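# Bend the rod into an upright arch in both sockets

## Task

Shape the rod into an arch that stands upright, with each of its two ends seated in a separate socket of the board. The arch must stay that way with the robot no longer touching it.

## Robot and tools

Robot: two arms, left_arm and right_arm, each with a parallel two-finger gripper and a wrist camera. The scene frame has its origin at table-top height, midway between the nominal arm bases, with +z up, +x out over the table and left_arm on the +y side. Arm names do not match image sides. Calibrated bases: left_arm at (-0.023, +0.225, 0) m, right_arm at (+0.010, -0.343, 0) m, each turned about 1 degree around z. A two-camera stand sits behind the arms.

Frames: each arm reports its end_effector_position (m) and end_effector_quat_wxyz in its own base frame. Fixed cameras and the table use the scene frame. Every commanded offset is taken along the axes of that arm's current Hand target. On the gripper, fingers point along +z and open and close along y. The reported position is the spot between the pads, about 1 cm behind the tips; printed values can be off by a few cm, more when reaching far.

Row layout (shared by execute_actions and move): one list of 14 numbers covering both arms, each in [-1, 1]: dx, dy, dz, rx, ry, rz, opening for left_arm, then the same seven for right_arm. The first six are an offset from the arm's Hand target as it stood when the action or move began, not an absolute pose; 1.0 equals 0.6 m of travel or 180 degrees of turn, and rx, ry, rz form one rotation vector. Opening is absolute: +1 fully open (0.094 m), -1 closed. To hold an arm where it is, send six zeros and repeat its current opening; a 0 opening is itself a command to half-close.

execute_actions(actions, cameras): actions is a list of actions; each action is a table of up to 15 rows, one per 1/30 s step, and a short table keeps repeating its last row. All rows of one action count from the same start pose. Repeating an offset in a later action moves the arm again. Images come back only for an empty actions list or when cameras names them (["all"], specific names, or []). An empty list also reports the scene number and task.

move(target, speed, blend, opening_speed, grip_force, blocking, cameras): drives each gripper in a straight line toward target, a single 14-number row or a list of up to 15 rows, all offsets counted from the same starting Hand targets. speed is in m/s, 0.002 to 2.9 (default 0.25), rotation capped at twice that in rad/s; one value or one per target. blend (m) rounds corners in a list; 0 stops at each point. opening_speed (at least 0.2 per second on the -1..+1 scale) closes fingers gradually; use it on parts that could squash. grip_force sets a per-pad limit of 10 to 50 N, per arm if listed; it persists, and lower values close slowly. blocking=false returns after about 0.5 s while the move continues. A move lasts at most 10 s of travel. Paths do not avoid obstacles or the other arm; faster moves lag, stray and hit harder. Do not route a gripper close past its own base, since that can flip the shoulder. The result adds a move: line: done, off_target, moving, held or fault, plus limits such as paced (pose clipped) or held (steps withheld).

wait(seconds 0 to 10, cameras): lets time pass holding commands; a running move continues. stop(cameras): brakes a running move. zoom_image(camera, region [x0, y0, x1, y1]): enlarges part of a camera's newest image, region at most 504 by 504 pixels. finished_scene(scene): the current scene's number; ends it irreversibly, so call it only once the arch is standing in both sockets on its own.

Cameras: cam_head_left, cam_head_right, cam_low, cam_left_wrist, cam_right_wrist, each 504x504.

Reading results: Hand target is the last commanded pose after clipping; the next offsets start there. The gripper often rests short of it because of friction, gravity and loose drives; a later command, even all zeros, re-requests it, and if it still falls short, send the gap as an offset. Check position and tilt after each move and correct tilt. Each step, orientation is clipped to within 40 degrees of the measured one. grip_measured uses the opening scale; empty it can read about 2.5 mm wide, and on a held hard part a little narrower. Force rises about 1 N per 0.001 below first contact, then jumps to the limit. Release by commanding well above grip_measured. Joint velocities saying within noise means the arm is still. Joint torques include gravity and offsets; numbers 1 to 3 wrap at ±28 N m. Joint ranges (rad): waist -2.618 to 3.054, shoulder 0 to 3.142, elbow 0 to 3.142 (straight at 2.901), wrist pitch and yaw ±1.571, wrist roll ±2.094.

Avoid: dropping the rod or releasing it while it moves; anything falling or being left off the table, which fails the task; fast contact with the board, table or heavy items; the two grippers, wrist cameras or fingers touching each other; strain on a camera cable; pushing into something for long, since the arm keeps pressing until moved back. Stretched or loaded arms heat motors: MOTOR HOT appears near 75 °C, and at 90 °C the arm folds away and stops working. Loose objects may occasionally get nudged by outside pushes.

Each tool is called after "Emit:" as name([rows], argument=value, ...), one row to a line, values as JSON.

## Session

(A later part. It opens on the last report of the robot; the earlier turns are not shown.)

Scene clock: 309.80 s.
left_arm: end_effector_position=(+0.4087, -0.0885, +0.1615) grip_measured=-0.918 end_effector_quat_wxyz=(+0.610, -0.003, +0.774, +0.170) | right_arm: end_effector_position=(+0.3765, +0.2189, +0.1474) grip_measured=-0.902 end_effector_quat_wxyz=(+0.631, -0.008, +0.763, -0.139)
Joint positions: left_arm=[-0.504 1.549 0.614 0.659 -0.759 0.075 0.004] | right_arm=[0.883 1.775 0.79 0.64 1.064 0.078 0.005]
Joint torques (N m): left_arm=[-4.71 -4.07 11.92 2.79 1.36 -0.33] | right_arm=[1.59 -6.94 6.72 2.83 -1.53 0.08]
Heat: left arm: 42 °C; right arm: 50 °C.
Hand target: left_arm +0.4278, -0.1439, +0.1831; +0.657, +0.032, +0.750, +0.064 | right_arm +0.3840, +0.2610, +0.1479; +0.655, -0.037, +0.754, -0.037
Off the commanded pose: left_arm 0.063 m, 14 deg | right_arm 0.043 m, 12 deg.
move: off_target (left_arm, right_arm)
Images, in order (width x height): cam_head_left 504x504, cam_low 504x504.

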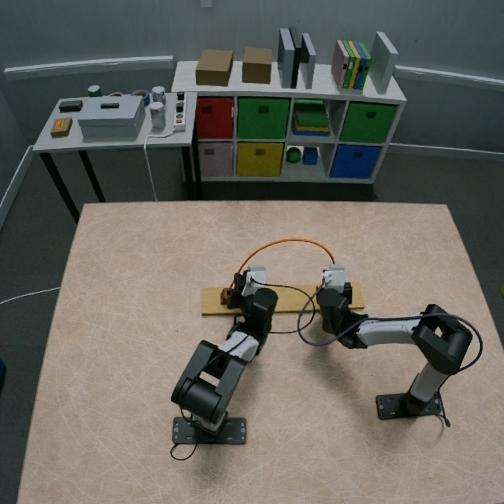

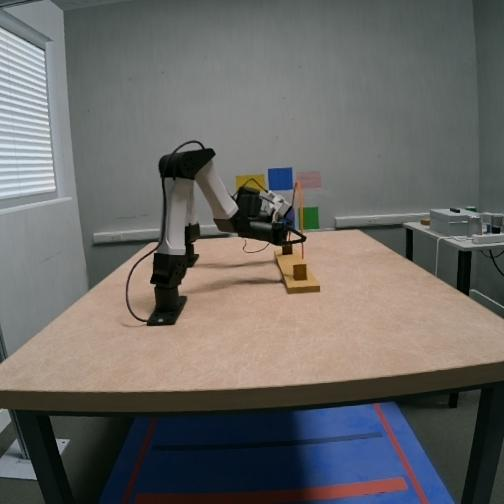

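Emit:
move(target=[-0.0013, -0.0257, -0.0180, 0, 0, 0, -1, 0.0125, -0.0323, -0.0170, 0, 0, 0, -1], speed=0.05, cameras=["cam_head_left", "cam_low"])

Emit:
zoom_image(camera="cam_low", region=[265, 200, 325, 290])

Emit:
zoom_image(camera="cam_low", region=[275, 225, 305, 255])

Emit:
zoom_image(camera="cam_head_left", region=[215, 265, 250, 305])

Scene clock: 324.97 s.
left_arm: end_effector_position=(+0.4036, -0.1107, +0.1563) grip_measured=-0.918 end_effector_quat_wxyz=(+0.611, +0.018, +0.776, +0.154) | right_arm: end_effector_position=(+0.3668, +0.2000, +0.1242) grip_measured=-0.902 end_effector_quat_wxyz=(+0.623, -0.010, +0.769, -0.145)
Joint positions: left_arm=[-0.559 1.562 0.614 0.659 -0.762 0.068 0.004] | right_arm=[0.87 1.775 0.69 0.706 1.054 0.091 0.005]
Joint torques (N m): left_arm=[-4.89 -4.42 12.45 2.78 0.86 -0.38] | right_arm=[1.68 -11.75 6.17 2.78 -1.55 -0.09]
Heat: left arm: 42 °C; right arm: 52 °C.
Hand target: left_arm +0.4178, -0.1598, +0.1830; +0.657, +0.032, +0.750, +0.064 | right_arm +0.3730, +0.2410, +0.1440; +0.655, -0.037, +0.754, -0.037
Off the commanded pose: left_arm 0.058 m, 12 deg | right_arm 0.046 m, 13 deg.
move: off_target (left_arm, right_arm)
Images, in order (width x height): cam_head_left 504x504, cam_low 504x504.

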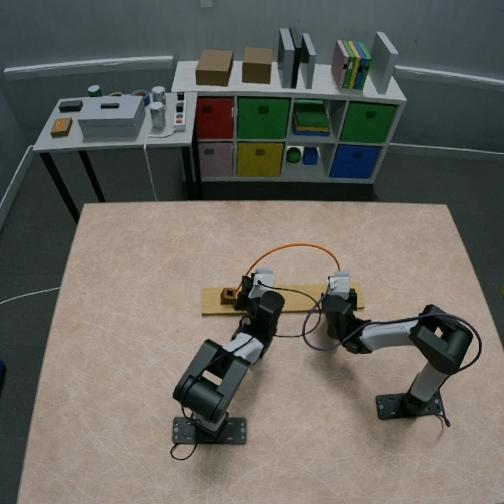

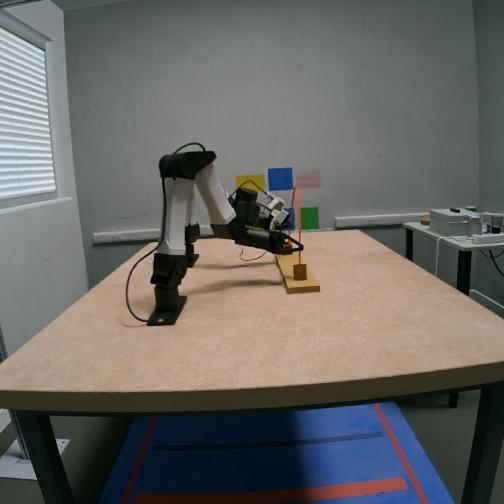

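Scaled by 5.600.

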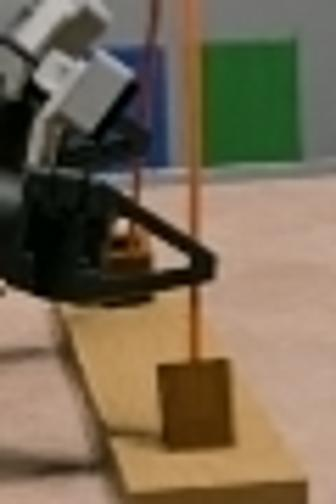

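Scaled by 16.800.

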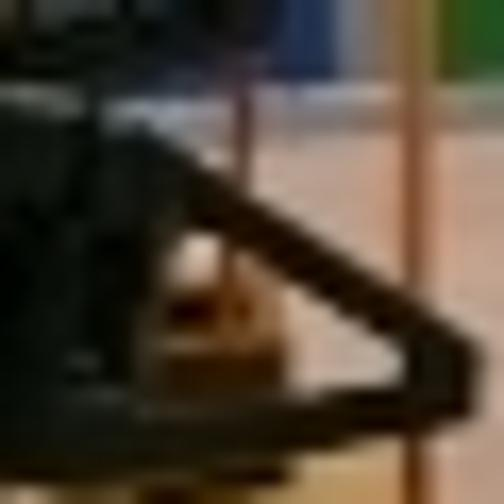

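Scaled by 12.600.

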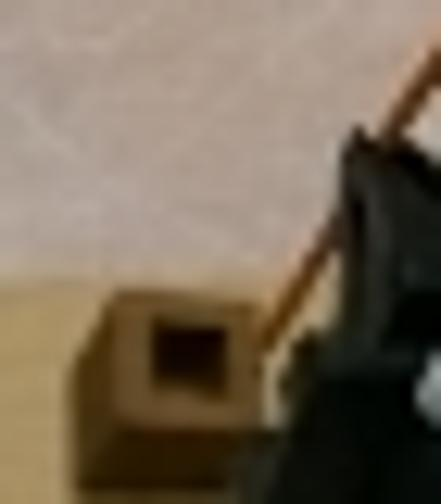

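Emit:
move(target=[-0.0050, 0.0377, 0.0007, 0, 0, 0, -1, 0, 0, 0, 0, 0, 0, -1], speed=0.04, cameras=["cam_head_left", "cam_low"])

Emit:
zoom_image(camera="cam_low", region=[265, 200, 325, 290])

Emit:
zoom_image(camera="cam_low", region=[275, 225, 305, 255])

Emit:
zoom_image(camera="cam_head_left", region=[215, 265, 250, 305])

Scene clock: 357.60 s.
left_arm: end_effector_position=(+0.4062, -0.0982, +0.1631) grip_measured=-0.918 end_effector_quat_wxyz=(+0.614, +0.002, +0.773, +0.159) | right_arm: end_effector_position=(+0.3675, +0.2028, +0.1245) grip_measured=-0.902 end_effector_quat_wxyz=(+0.623, -0.019, +0.769, -0.142)
Joint positions: left_arm=[-0.528 1.544 0.614 0.659 -0.76 0.068 0.004] | right_arm=[0.87 1.775 0.69 0.713 1.039 0.076 0.005]
Joint torques (N m): left_arm=[-2.26 -7.16 9.88 2.63 1.4 -0.17] | right_arm=[1.5 -11.43 6.17 2.77 -1.4 -0.06]
Heat: left arm: 43 °C; right arm: 54 °C.
Hand target: left_arm +0.4178, -0.1378, +0.1891; +0.657, +0.032, +0.750, +0.064 | right_arm +0.3730, +0.2410, +0.1440; +0.655, -0.037, +0.754, -0.037
Off the commanded pose: left_arm 0.049 m, 13 deg | right_arm 0.043 m, 13 deg.
move: off_target (left_arm, right_arm)
Images, in order (width x height): cam_head_left 504x504, cam_low 504x504.

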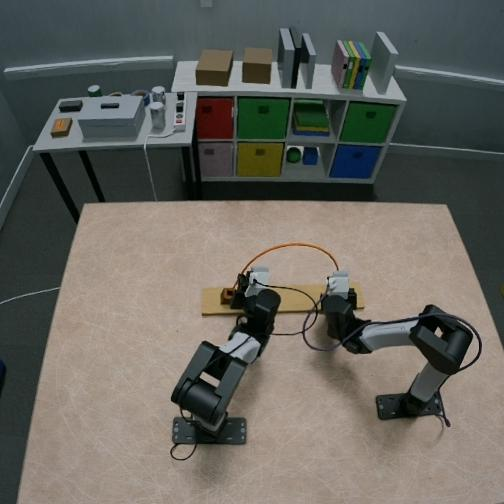

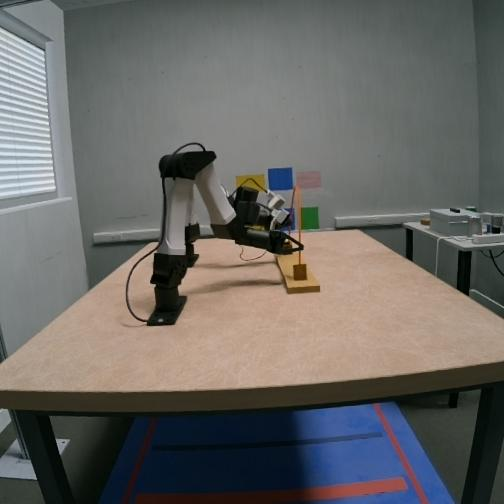

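Scaled by 5.600.

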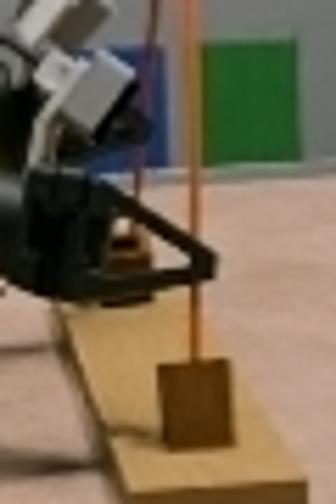

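Scaled by 16.800.

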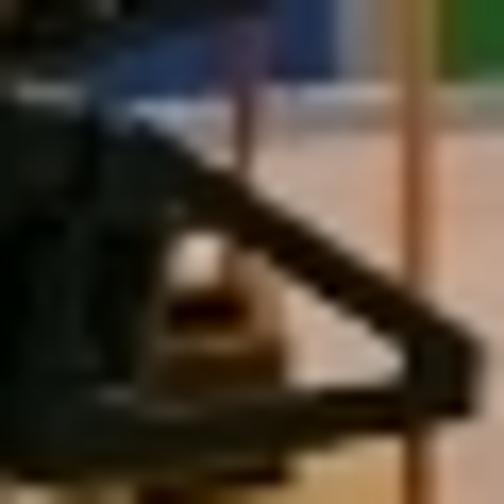

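Scaled by 12.600.

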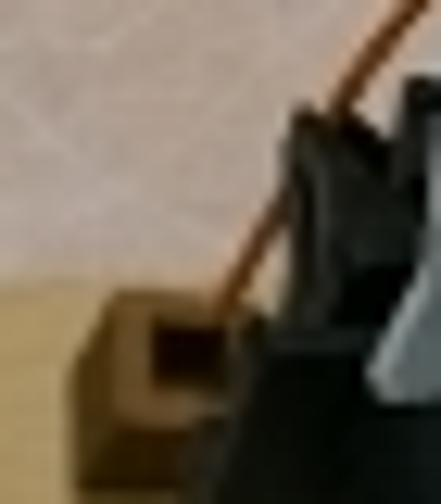

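Emit:
move(target=[0.0385, 0.0083, 0.0003, 0, 0, 0, -1, 0.0170, -0.0033, 0.0023, 0, 0, 0, -1], speed=0.04, cameras=["cam_head_left", "cam_low"])

Emit:
zoom_image(camera="cam_low", region=[265, 200, 325, 290])

Emit:
zoom_image(camera="cam_low", region=[275, 225, 305, 255])

Emit:
zoom_image(camera="cam_head_left", region=[215, 270, 245, 305])

Scene clock: 370.57 s.
left_arm: end_effector_position=(+0.4067, -0.0953, +0.1598) grip_measured=-0.918 end_effector_quat_wxyz=(+0.624, -0.001, +0.767, +0.148) | right_arm: end_effector_position=(+0.3671, +0.2029, +0.1244) grip_measured=-0.902 end_effector_quat_wxyz=(+0.628, -0.017, +0.767, -0.130)
Joint positions: left_arm=[-0.513 1.557 0.583 0.733 -0.733 0.068 0.004] | right_arm=[0.867 1.775 0.671 0.758 1.022 0.072 0.005]
Joint torques (N m): left_arm=[-2 -4.27 6.89 2.93 1.31 -0.22] | right_arm=[1.1 -8.49 5.91 2.8 -1.33 0]
Heat: left arm: 44 °C; right arm: 53 °C.
Hand target: left_arm +0.4148, -0.1298, +0.1671; +0.657, +0.032, +0.750, +0.064 | right_arm +0.3730, +0.2379, +0.1339; +0.655, -0.037, +0.754, -0.037
Off the commanded pose: left_arm 0.036 m, 11 deg | right_arm 0.037 m, 11 deg.
move: off_target (left_arm, right_arm)
Images, in order (width x height): cam_head_left 504x504, cam_low 504x504.

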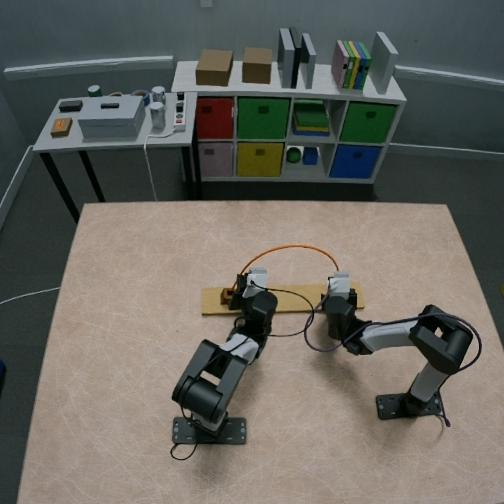

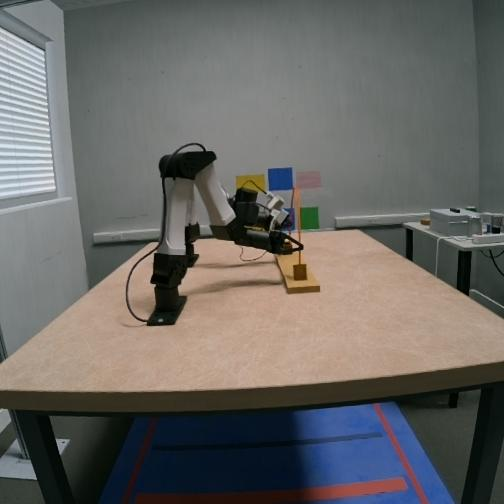

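Scaled by 5.600.

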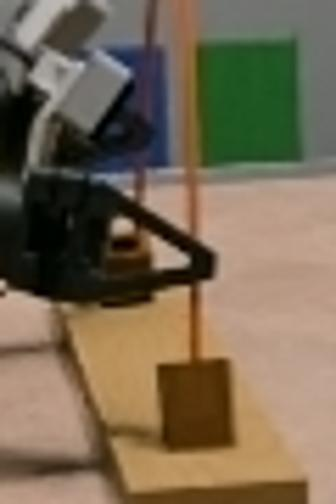

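Scaled by 16.800.

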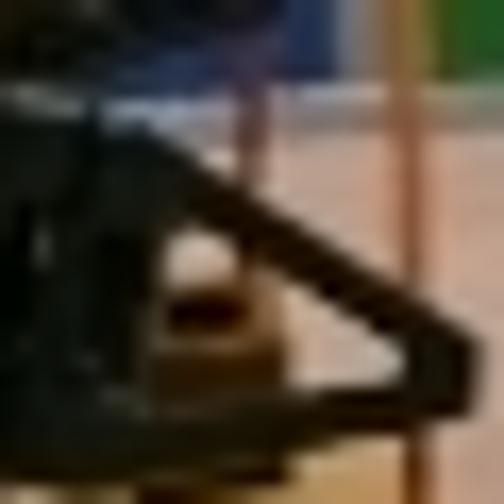

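Scaled by 14.400.

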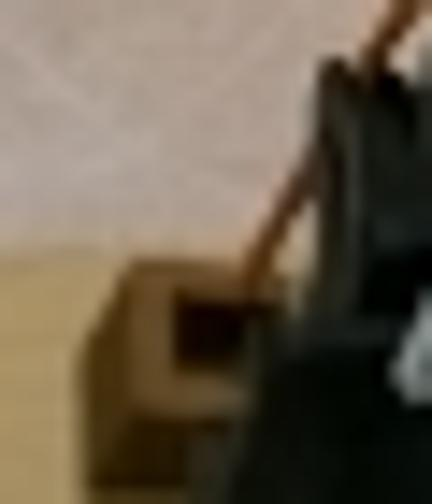

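Emit:
move(target=[0.0312, 0.0041, -0.0005, 0, 0, 0, -1, 0.0205, -0.0029, 0.0028, 0, 0, 0, -1], speed=0.04, cameras=["cam_head_left", "cam_low"])

Emit:
zoom_image(camera="cam_low", region=[265, 200, 325, 290])

Emit:
zoom_image(camera="cam_head_left", region=[215, 270, 245, 305])

Scene clock: 380.23 s.
left_arm: end_effector_position=(+0.4046, -0.0930, +0.1409) grip_measured=-0.918 end_effector_quat_wxyz=(+0.625, +0.001, +0.768, +0.143) | right_arm: end_effector_position=(+0.3668, +0.2013, +0.1167) grip_measured=-0.902 end_effector_quat_wxyz=(+0.629, -0.019, +0.767, -0.127)
Joint positions: left_arm=[-0.504 1.612 0.533 0.84 -0.713 0.068 0.004] | right_arm=[0.862 1.798 0.649 0.812 1.01 0.065 0.005]
Joint torques (N m): left_arm=[-1.77 -4.48 6.48 2.9 1.23 -0.2] | right_arm=[0.94 -7.01 5.72 2.86 -1.26 0.06]
Heat: left arm: 46 °C; right arm: 52 °C.
Hand target: left_arm +0.4118, -0.1250, +0.1491; +0.657, +0.032, +0.750, +0.064 | right_arm +0.3730, +0.2350, +0.1217; +0.655, -0.037, +0.754, -0.037
Off the commanded pose: left_arm 0.034 m, 11 deg | right_arm 0.035 m, 11 deg.
move: off_target (left_arm, right_arm)
Images, in order (width x height): cam_head_left 504x504, cam_low 504x504.

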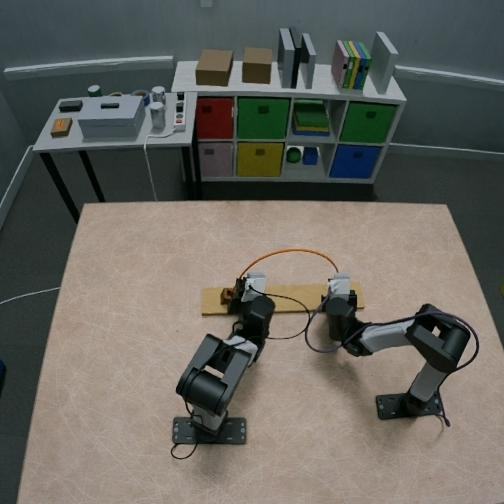

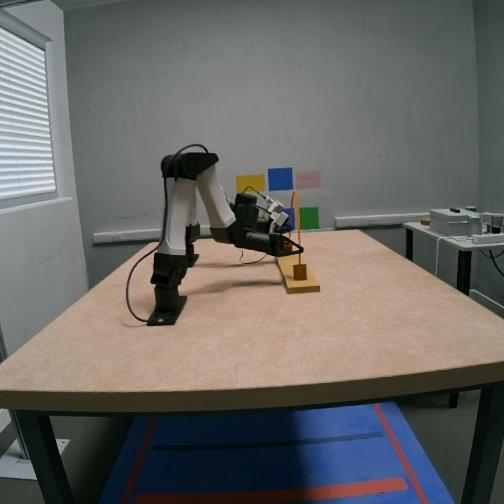

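Scaled by 5.600.

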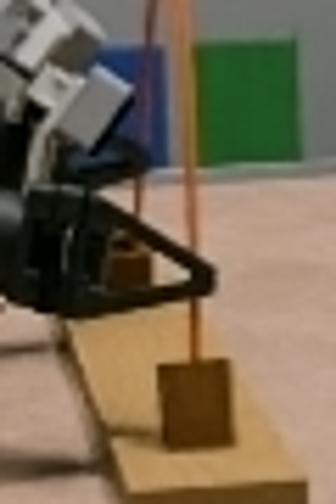

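Scaled by 14.400.

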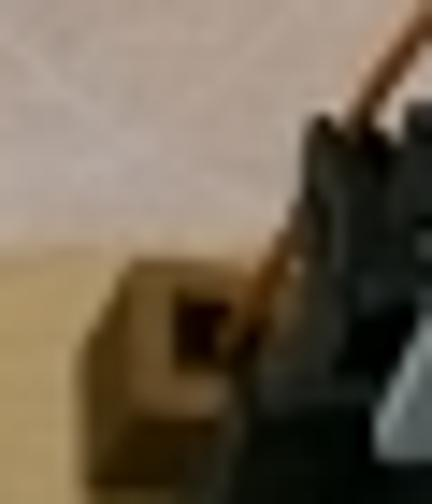

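Emit:
move(target=[0.0374, 0.0049, 0.0014, 0, 0, 0, -1, 0.0303, -0.0035, 0.0042, 0, 0, 0, -1], speed=0.04, cameras=["cam_head_left", "cam_low"])

Emit:
zoom_image(camera="cam_low", region=[265, 200, 325, 290])

Emit:
zoom_image(camera="cam_head_left", region=[215, 270, 245, 305])

Scene clock: 391.40 s.
left_arm: end_effector_position=(+0.4040, -0.0891, +0.1257) grip_measured=-0.918 end_effector_quat_wxyz=(+0.635, -0.004, +0.760, +0.138) | right_arm: end_effector_position=(+0.3684, +0.2016, +0.1025) grip_measured=-0.902 end_effector_quat_wxyz=(+0.636, -0.017, +0.763, -0.117)
Joint positions: left_arm=[-0.492 1.694 0.486 1.004 -0.701 0.077 0.004] | right_arm=[0.856 1.867 0.624 0.937 0.995 0.055 0.005]
Joint torques (N m): left_arm=[-1.48 -4.18 5.63 2.67 1.3 -0.27] | right_arm=[0.61 -7.05 4.93 2.68 -1.22 0.11]
Heat: left arm: 47 °C; right arm: 53 °C.
Hand target: left_arm +0.4096, -0.1191, +0.1273; +0.657, +0.032, +0.750, +0.064 | right_arm +0.3730, +0.2310, +0.1038; +0.655, -0.036, +0.754, -0.037
Off the commanded pose: left_arm 0.030 m, 10 deg | right_arm 0.030 m, 10 deg.
move: off_target (left_arm, right_arm)
Images, in order (width x height): cam_head_left 504x504, cam_low 504x504.

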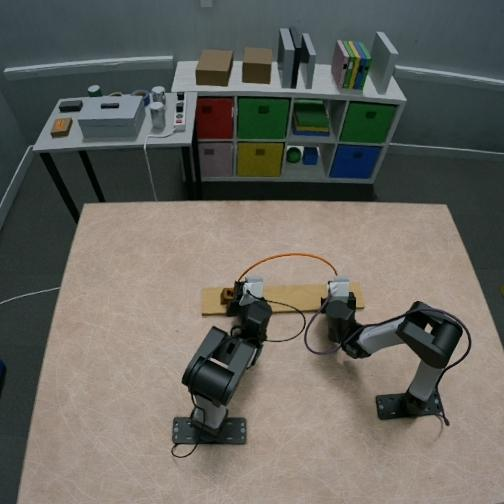

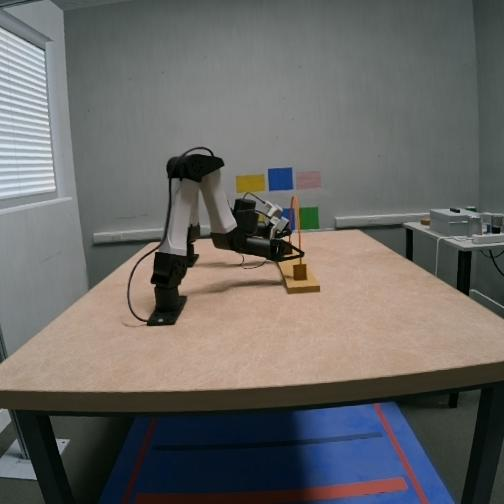

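Scaled by 5.600.

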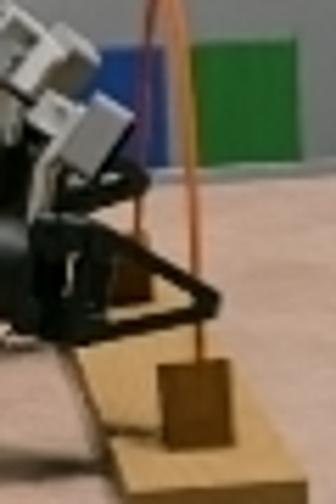

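Scaled by 14.400.

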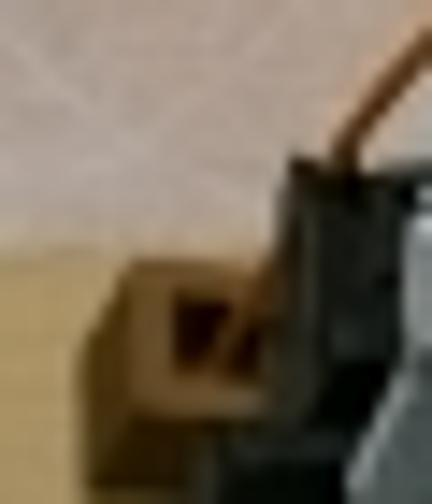

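Emit:
move(target=[0.0172, 0.0043, -0.0018, 0, 0, 0, -1, 0.0138, -0.0053, 0.0019, 0, 0, 0, -1], speed=0.04, cameras=["cam_head_left", "cam_low"])

Emit:
zoom_image(camera="cam_low", region=[265, 200, 325, 290])

Scene clock: 399.60 s.
left_arm: end_effector_position=(+0.4038, -0.0883, +0.1251) grip_measured=-0.918 end_effector_quat_wxyz=(+0.649, -0.008, +0.749, +0.131) | right_arm: end_effector_position=(+0.3696, +0.2007, +0.1020) grip_measured=-0.902 end_effector_quat_wxyz=(+0.646, -0.008, +0.755, -0.107)
Joint positions: left_arm=[-0.486 1.731 0.464 1.106 -0.69 0.085 0.004] | right_arm=[0.85 1.895 0.609 1.026 0.988 0.042 0.005]
Joint torques (N m): left_arm=[-1.26 -3.82 4.86 2.36 1.29 -0.34] | right_arm=[0.27 -6.5 4.34 2.4 -1.29 0.17]
Heat: left arm: 47 °C; right arm: 52 °C.
Hand target: left_arm +0.4071, -0.1152, +0.1178; +0.658, +0.032, +0.750, +0.064 | right_arm +0.3729, +0.2271, +0.0957; +0.655, -0.037, +0.754, -0.037
Off the commanded pose: left_arm 0.028 m, 9 deg | right_arm 0.027 m, 9 deg.
move: off_target (left_arm, right_arm)
Images, in order (width x height): cam_head_left 504x504, cam_low 504x504.

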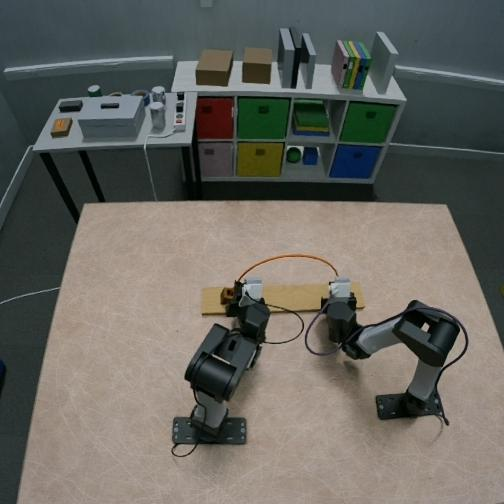

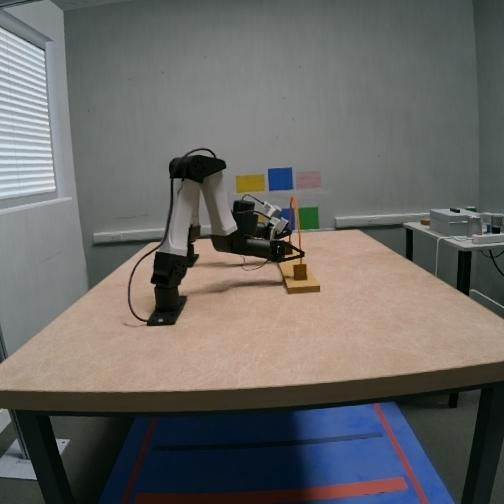

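Scaled by 5.600.

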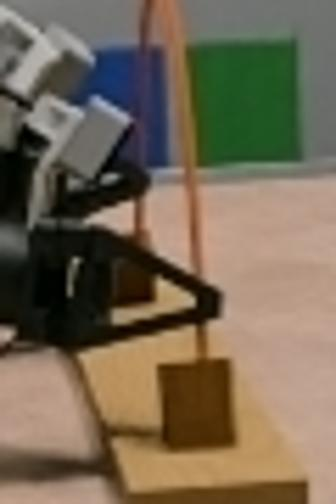

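Emit:
move(target=[-0.0045, 0.0378, -0.0027, 0, 0, 0, -1, -0.0038, -0.0373, -0.0042, 0, 0, 0, -1], speed=0.04, cameras=["all"])

Scene clock: 421.70 s.
left_arm: end_effector_position=(+0.4068, -0.0835, +0.1263) grip_measured=-0.918 end_effector_quat_wxyz=(+0.656, +0.018, +0.748, +0.100) | right_arm: end_effector_position=(+0.3716, +0.1964, +0.1013) grip_measured=-0.902 end_effector_quat_wxyz=(+0.656, -0.026, +0.751, -0.075)
Joint positions: left_arm=[-0.421 1.711 0.432 1.139 -0.544 0.103 0.004] | right_arm=[0.811 1.893 0.55 1.138 0.881 0.01 0.005]
Joint torques (N m): left_arm=[-0.12 -6 4.48 2.1 0.68 -0.37] | right_arm=[-0.88 -10.1 3.03 1.86 -0.7 0.23]
Heat: left arm: 44 °C; right arm: 51 °C.
Hand target: left_arm +0.4050, -0.0932, +0.1238; +0.658, +0.032, +0.750, +0.064 | right_arm +0.3709, +0.2050, +0.1007; +0.655, -0.037, +0.754, -0.037
Off the commanded pose: left_arm 0.010 m, 5 deg | right_arm 0.009 m, 5 deg.
move: off_target (left_arm, right_arm)

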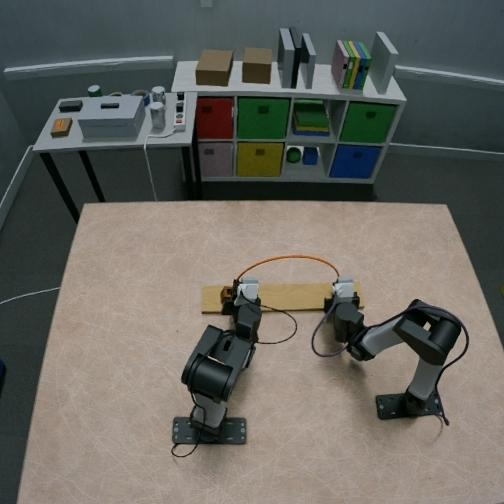

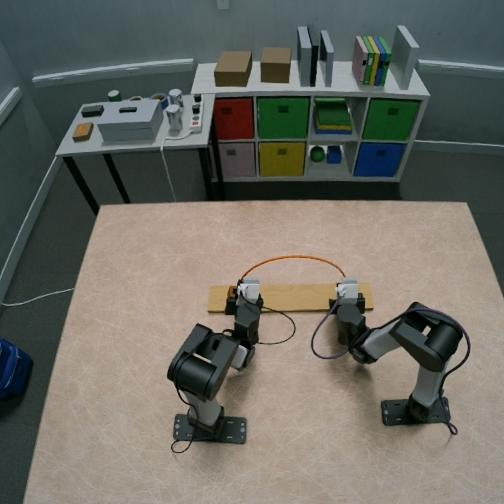

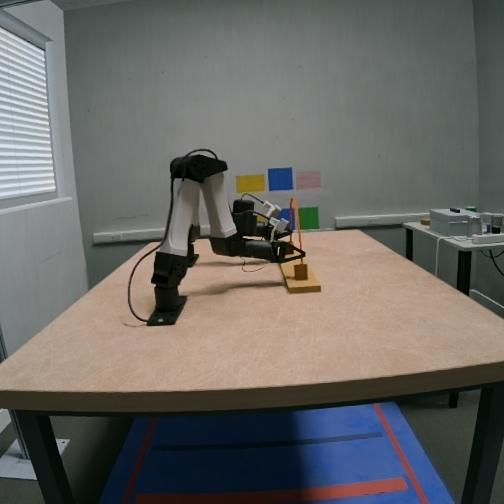

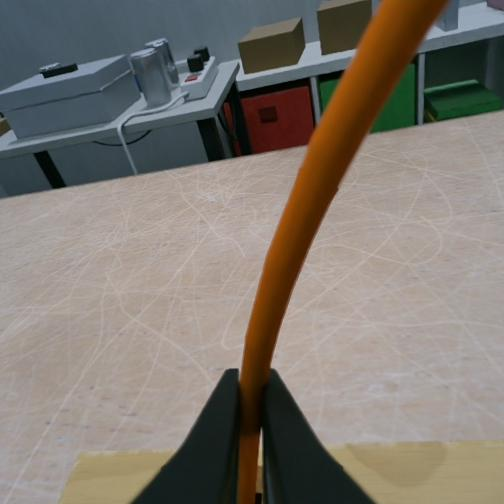

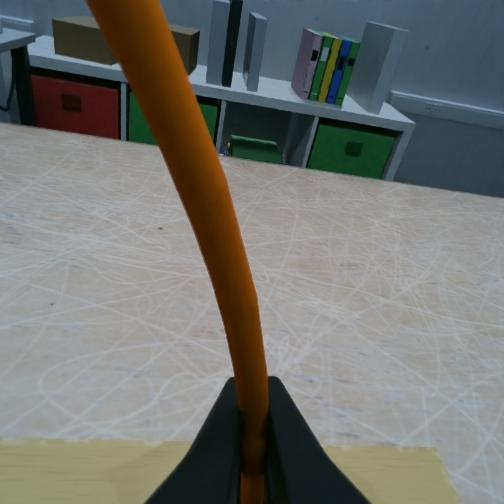

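Emit:
move([
  [0.0013, 0.0099, 0.0005, 0, 0, 0, -1, 0.001, -0.0099, 0, 0, 0, 0, -1],
  [0.0013, 0.0099, 0.0005, 0, 0, 0, -0.3, 0.001, -0.0099, 0, 0, 0, 0, -0.3],
], speed=0.04, opening_speed=0.5, cameras=["all"])

Scene clock: 434.37 s.
left_arm: end_effector_position=(+0.4090, -0.0851, +0.1266) grip_measured=-0.303 end_effector_quat_wxyz=(+0.659, +0.032, +0.747, +0.078) | right_arm: end_effector_position=(+0.3726, +0.1982, +0.0983) grip_measured=-0.302 end_effector_quat_wxyz=(+0.654, -0.040, +0.754, -0.047)
Joint positions: left_arm=[-0.393 1.706 0.424 1.149 -0.464 0.101 0.033] | right_arm=[0.788 1.886 0.525 1.161 0.797 0.019 0.033]
Joint torques (N m): left_arm=[-0.51 -5.96 4.36 2.1 0.15 -0.3] | right_arm=[-0.23 -10.18 3.67 1.8 -0.03 0.11]
Heat: left arm: 43 °C; right arm: 48 °C.
Hand target: left_arm +0.4050, -0.0871, +0.1236; +0.657, +0.032, +0.750, +0.064 | right_arm +0.3709, +0.1989, +0.1006; +0.655, -0.037, +0.754, -0.037
Off the commanded pose: left_arm 0.005 m, 2 deg | right_arm 0.003 m, 1 deg.
move: done; target 2's new opening was sent with left_arm's hand 0.006 m and 3 deg from that target

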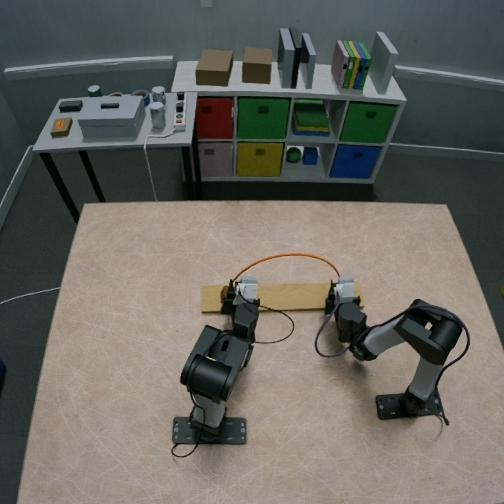

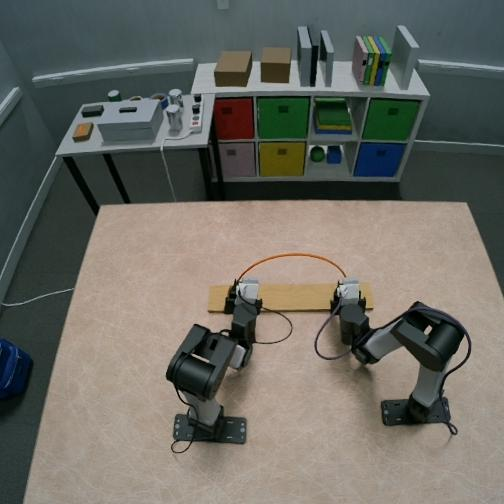

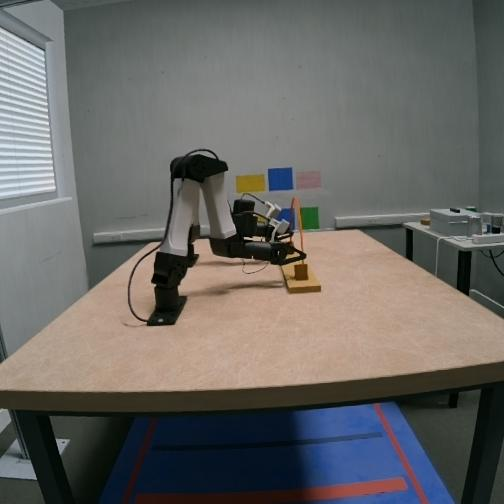

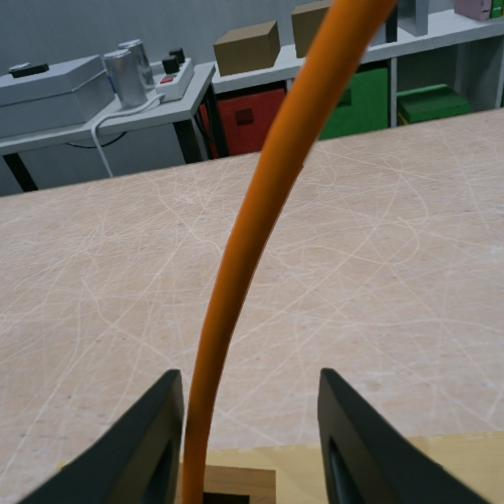

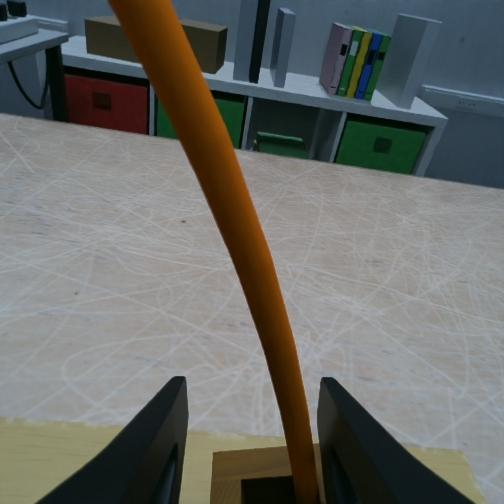

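Emit:
zoom_image(camera="cam_right_wrist", region=[150, 340, 350, 504])

Emit:
zoom_image(camera="cam_left_wrist", region=[120, 340, 360, 504])

Emit:
zoom_image(camera="cam_low", region=[240, 180, 340, 300])

Emit:
zoom_image(camera="cam_head_left", region=[190, 240, 380, 330])

Scaled by 2.520.

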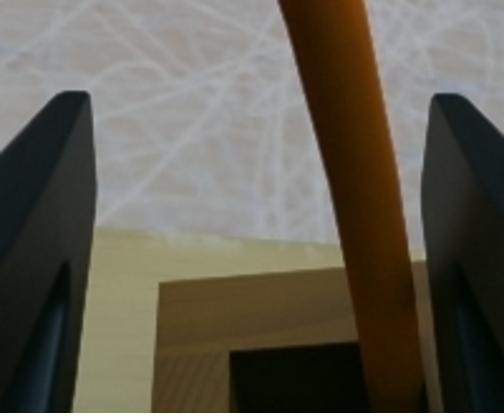

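Scaled by 2.100.

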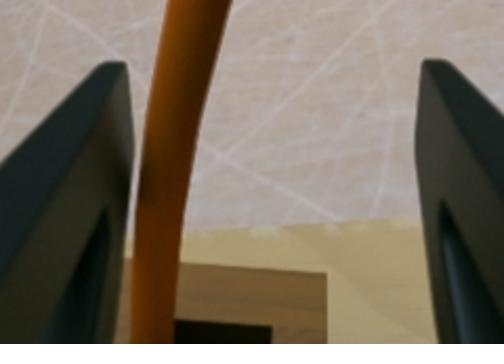

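Scaled by 4.200.

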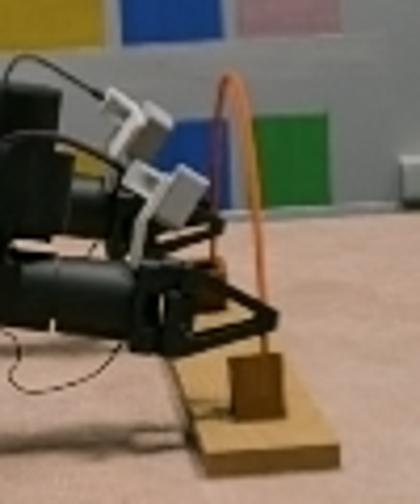

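Scaled by 2.653.

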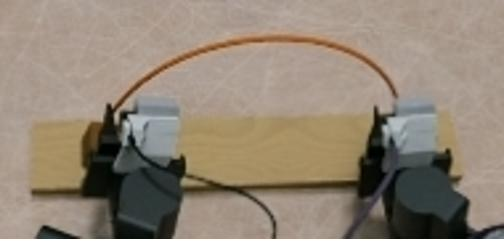

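Emit:
move([
  [0.0013, 0.0099, 0.0005, 0, 0, 0, 0.35, 0.001, -0.0099, 0, 0, 0, 0, 0.35],
  [0.0013, 0.0099, -0.15, 0, 0, 0, 0.35, 0.001, -0.0099, -0.15, 0, 0, 0, 0.35],
], speed=[0.04, 0.08], opening_speed=0.6, cameras=["all"])

Scene clock: 480.03 s.
left_arm: end_effector_position=(+0.3196, -0.0884, +0.1429) grip_measured=+0.347 end_effector_quat_wxyz=(+0.669, +0.036, +0.740, +0.061) | right_arm: end_effector_position=(+0.2841, +0.1969, +0.1102) grip_measured=+0.348 end_effector_quat_wxyz=(+0.656, -0.044, +0.752, -0.035)
Joint positions: left_arm=[-0.578 1.282 0.142 1.02 -0.616 0.069 0.063] | right_arm=[1.053 1.637 0.308 1.06 1.033 0.121 0.063]
Joint torques (N m): left_arm=[-1.17 -3.56 5.86 1.57 -0.16 -0.31] | right_arm=[0.18 -9.18 4.12 1.34 0.33 0.11]
Heat: left arm: 39 °C; right arm: 45 °C.
Hand target: left_arm +0.3156, -0.0859, +0.1353; +0.658, +0.032, +0.750, +0.064 | right_arm +0.2817, +0.1937, +0.1132; +0.655, -0.037, +0.754, -0.037
Off the commanded pose: left_arm 0.009 m, 2 deg | right_arm 0.005 m, 1 deg.
move: done

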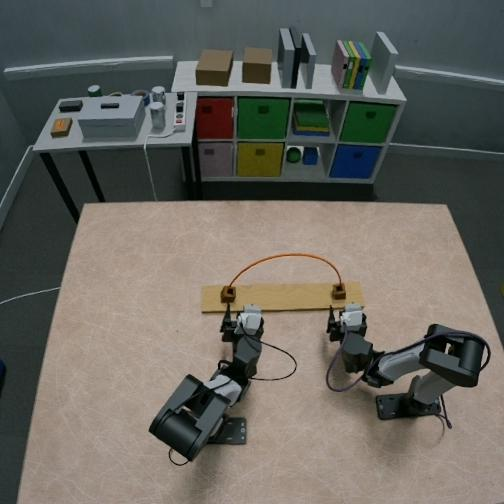

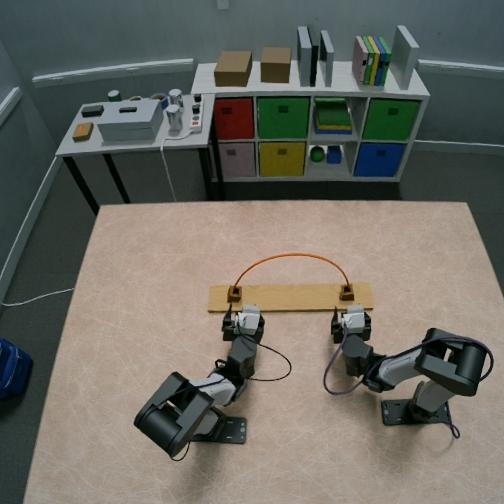

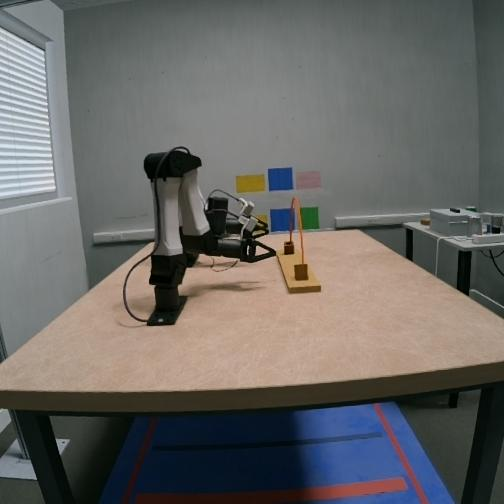

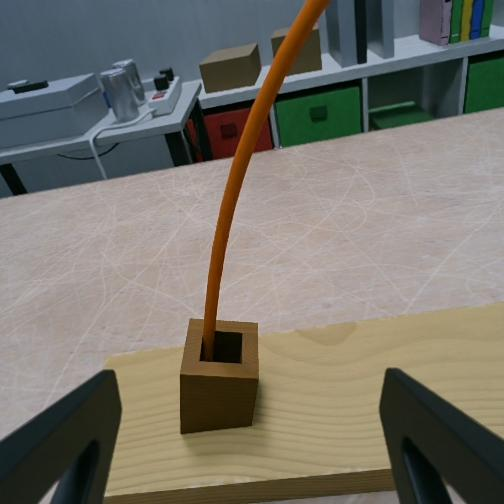

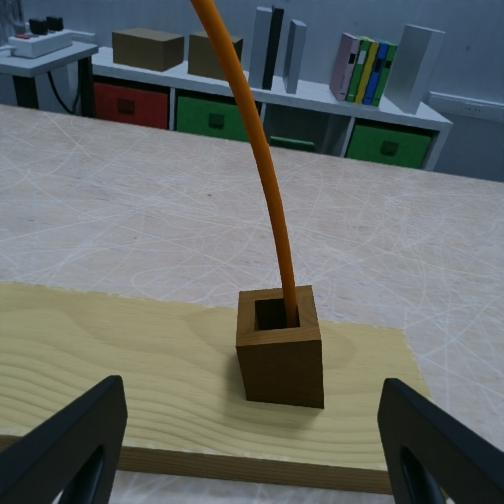

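Emit:
finished_scene(scene=3)

The scene is finished: the task was done.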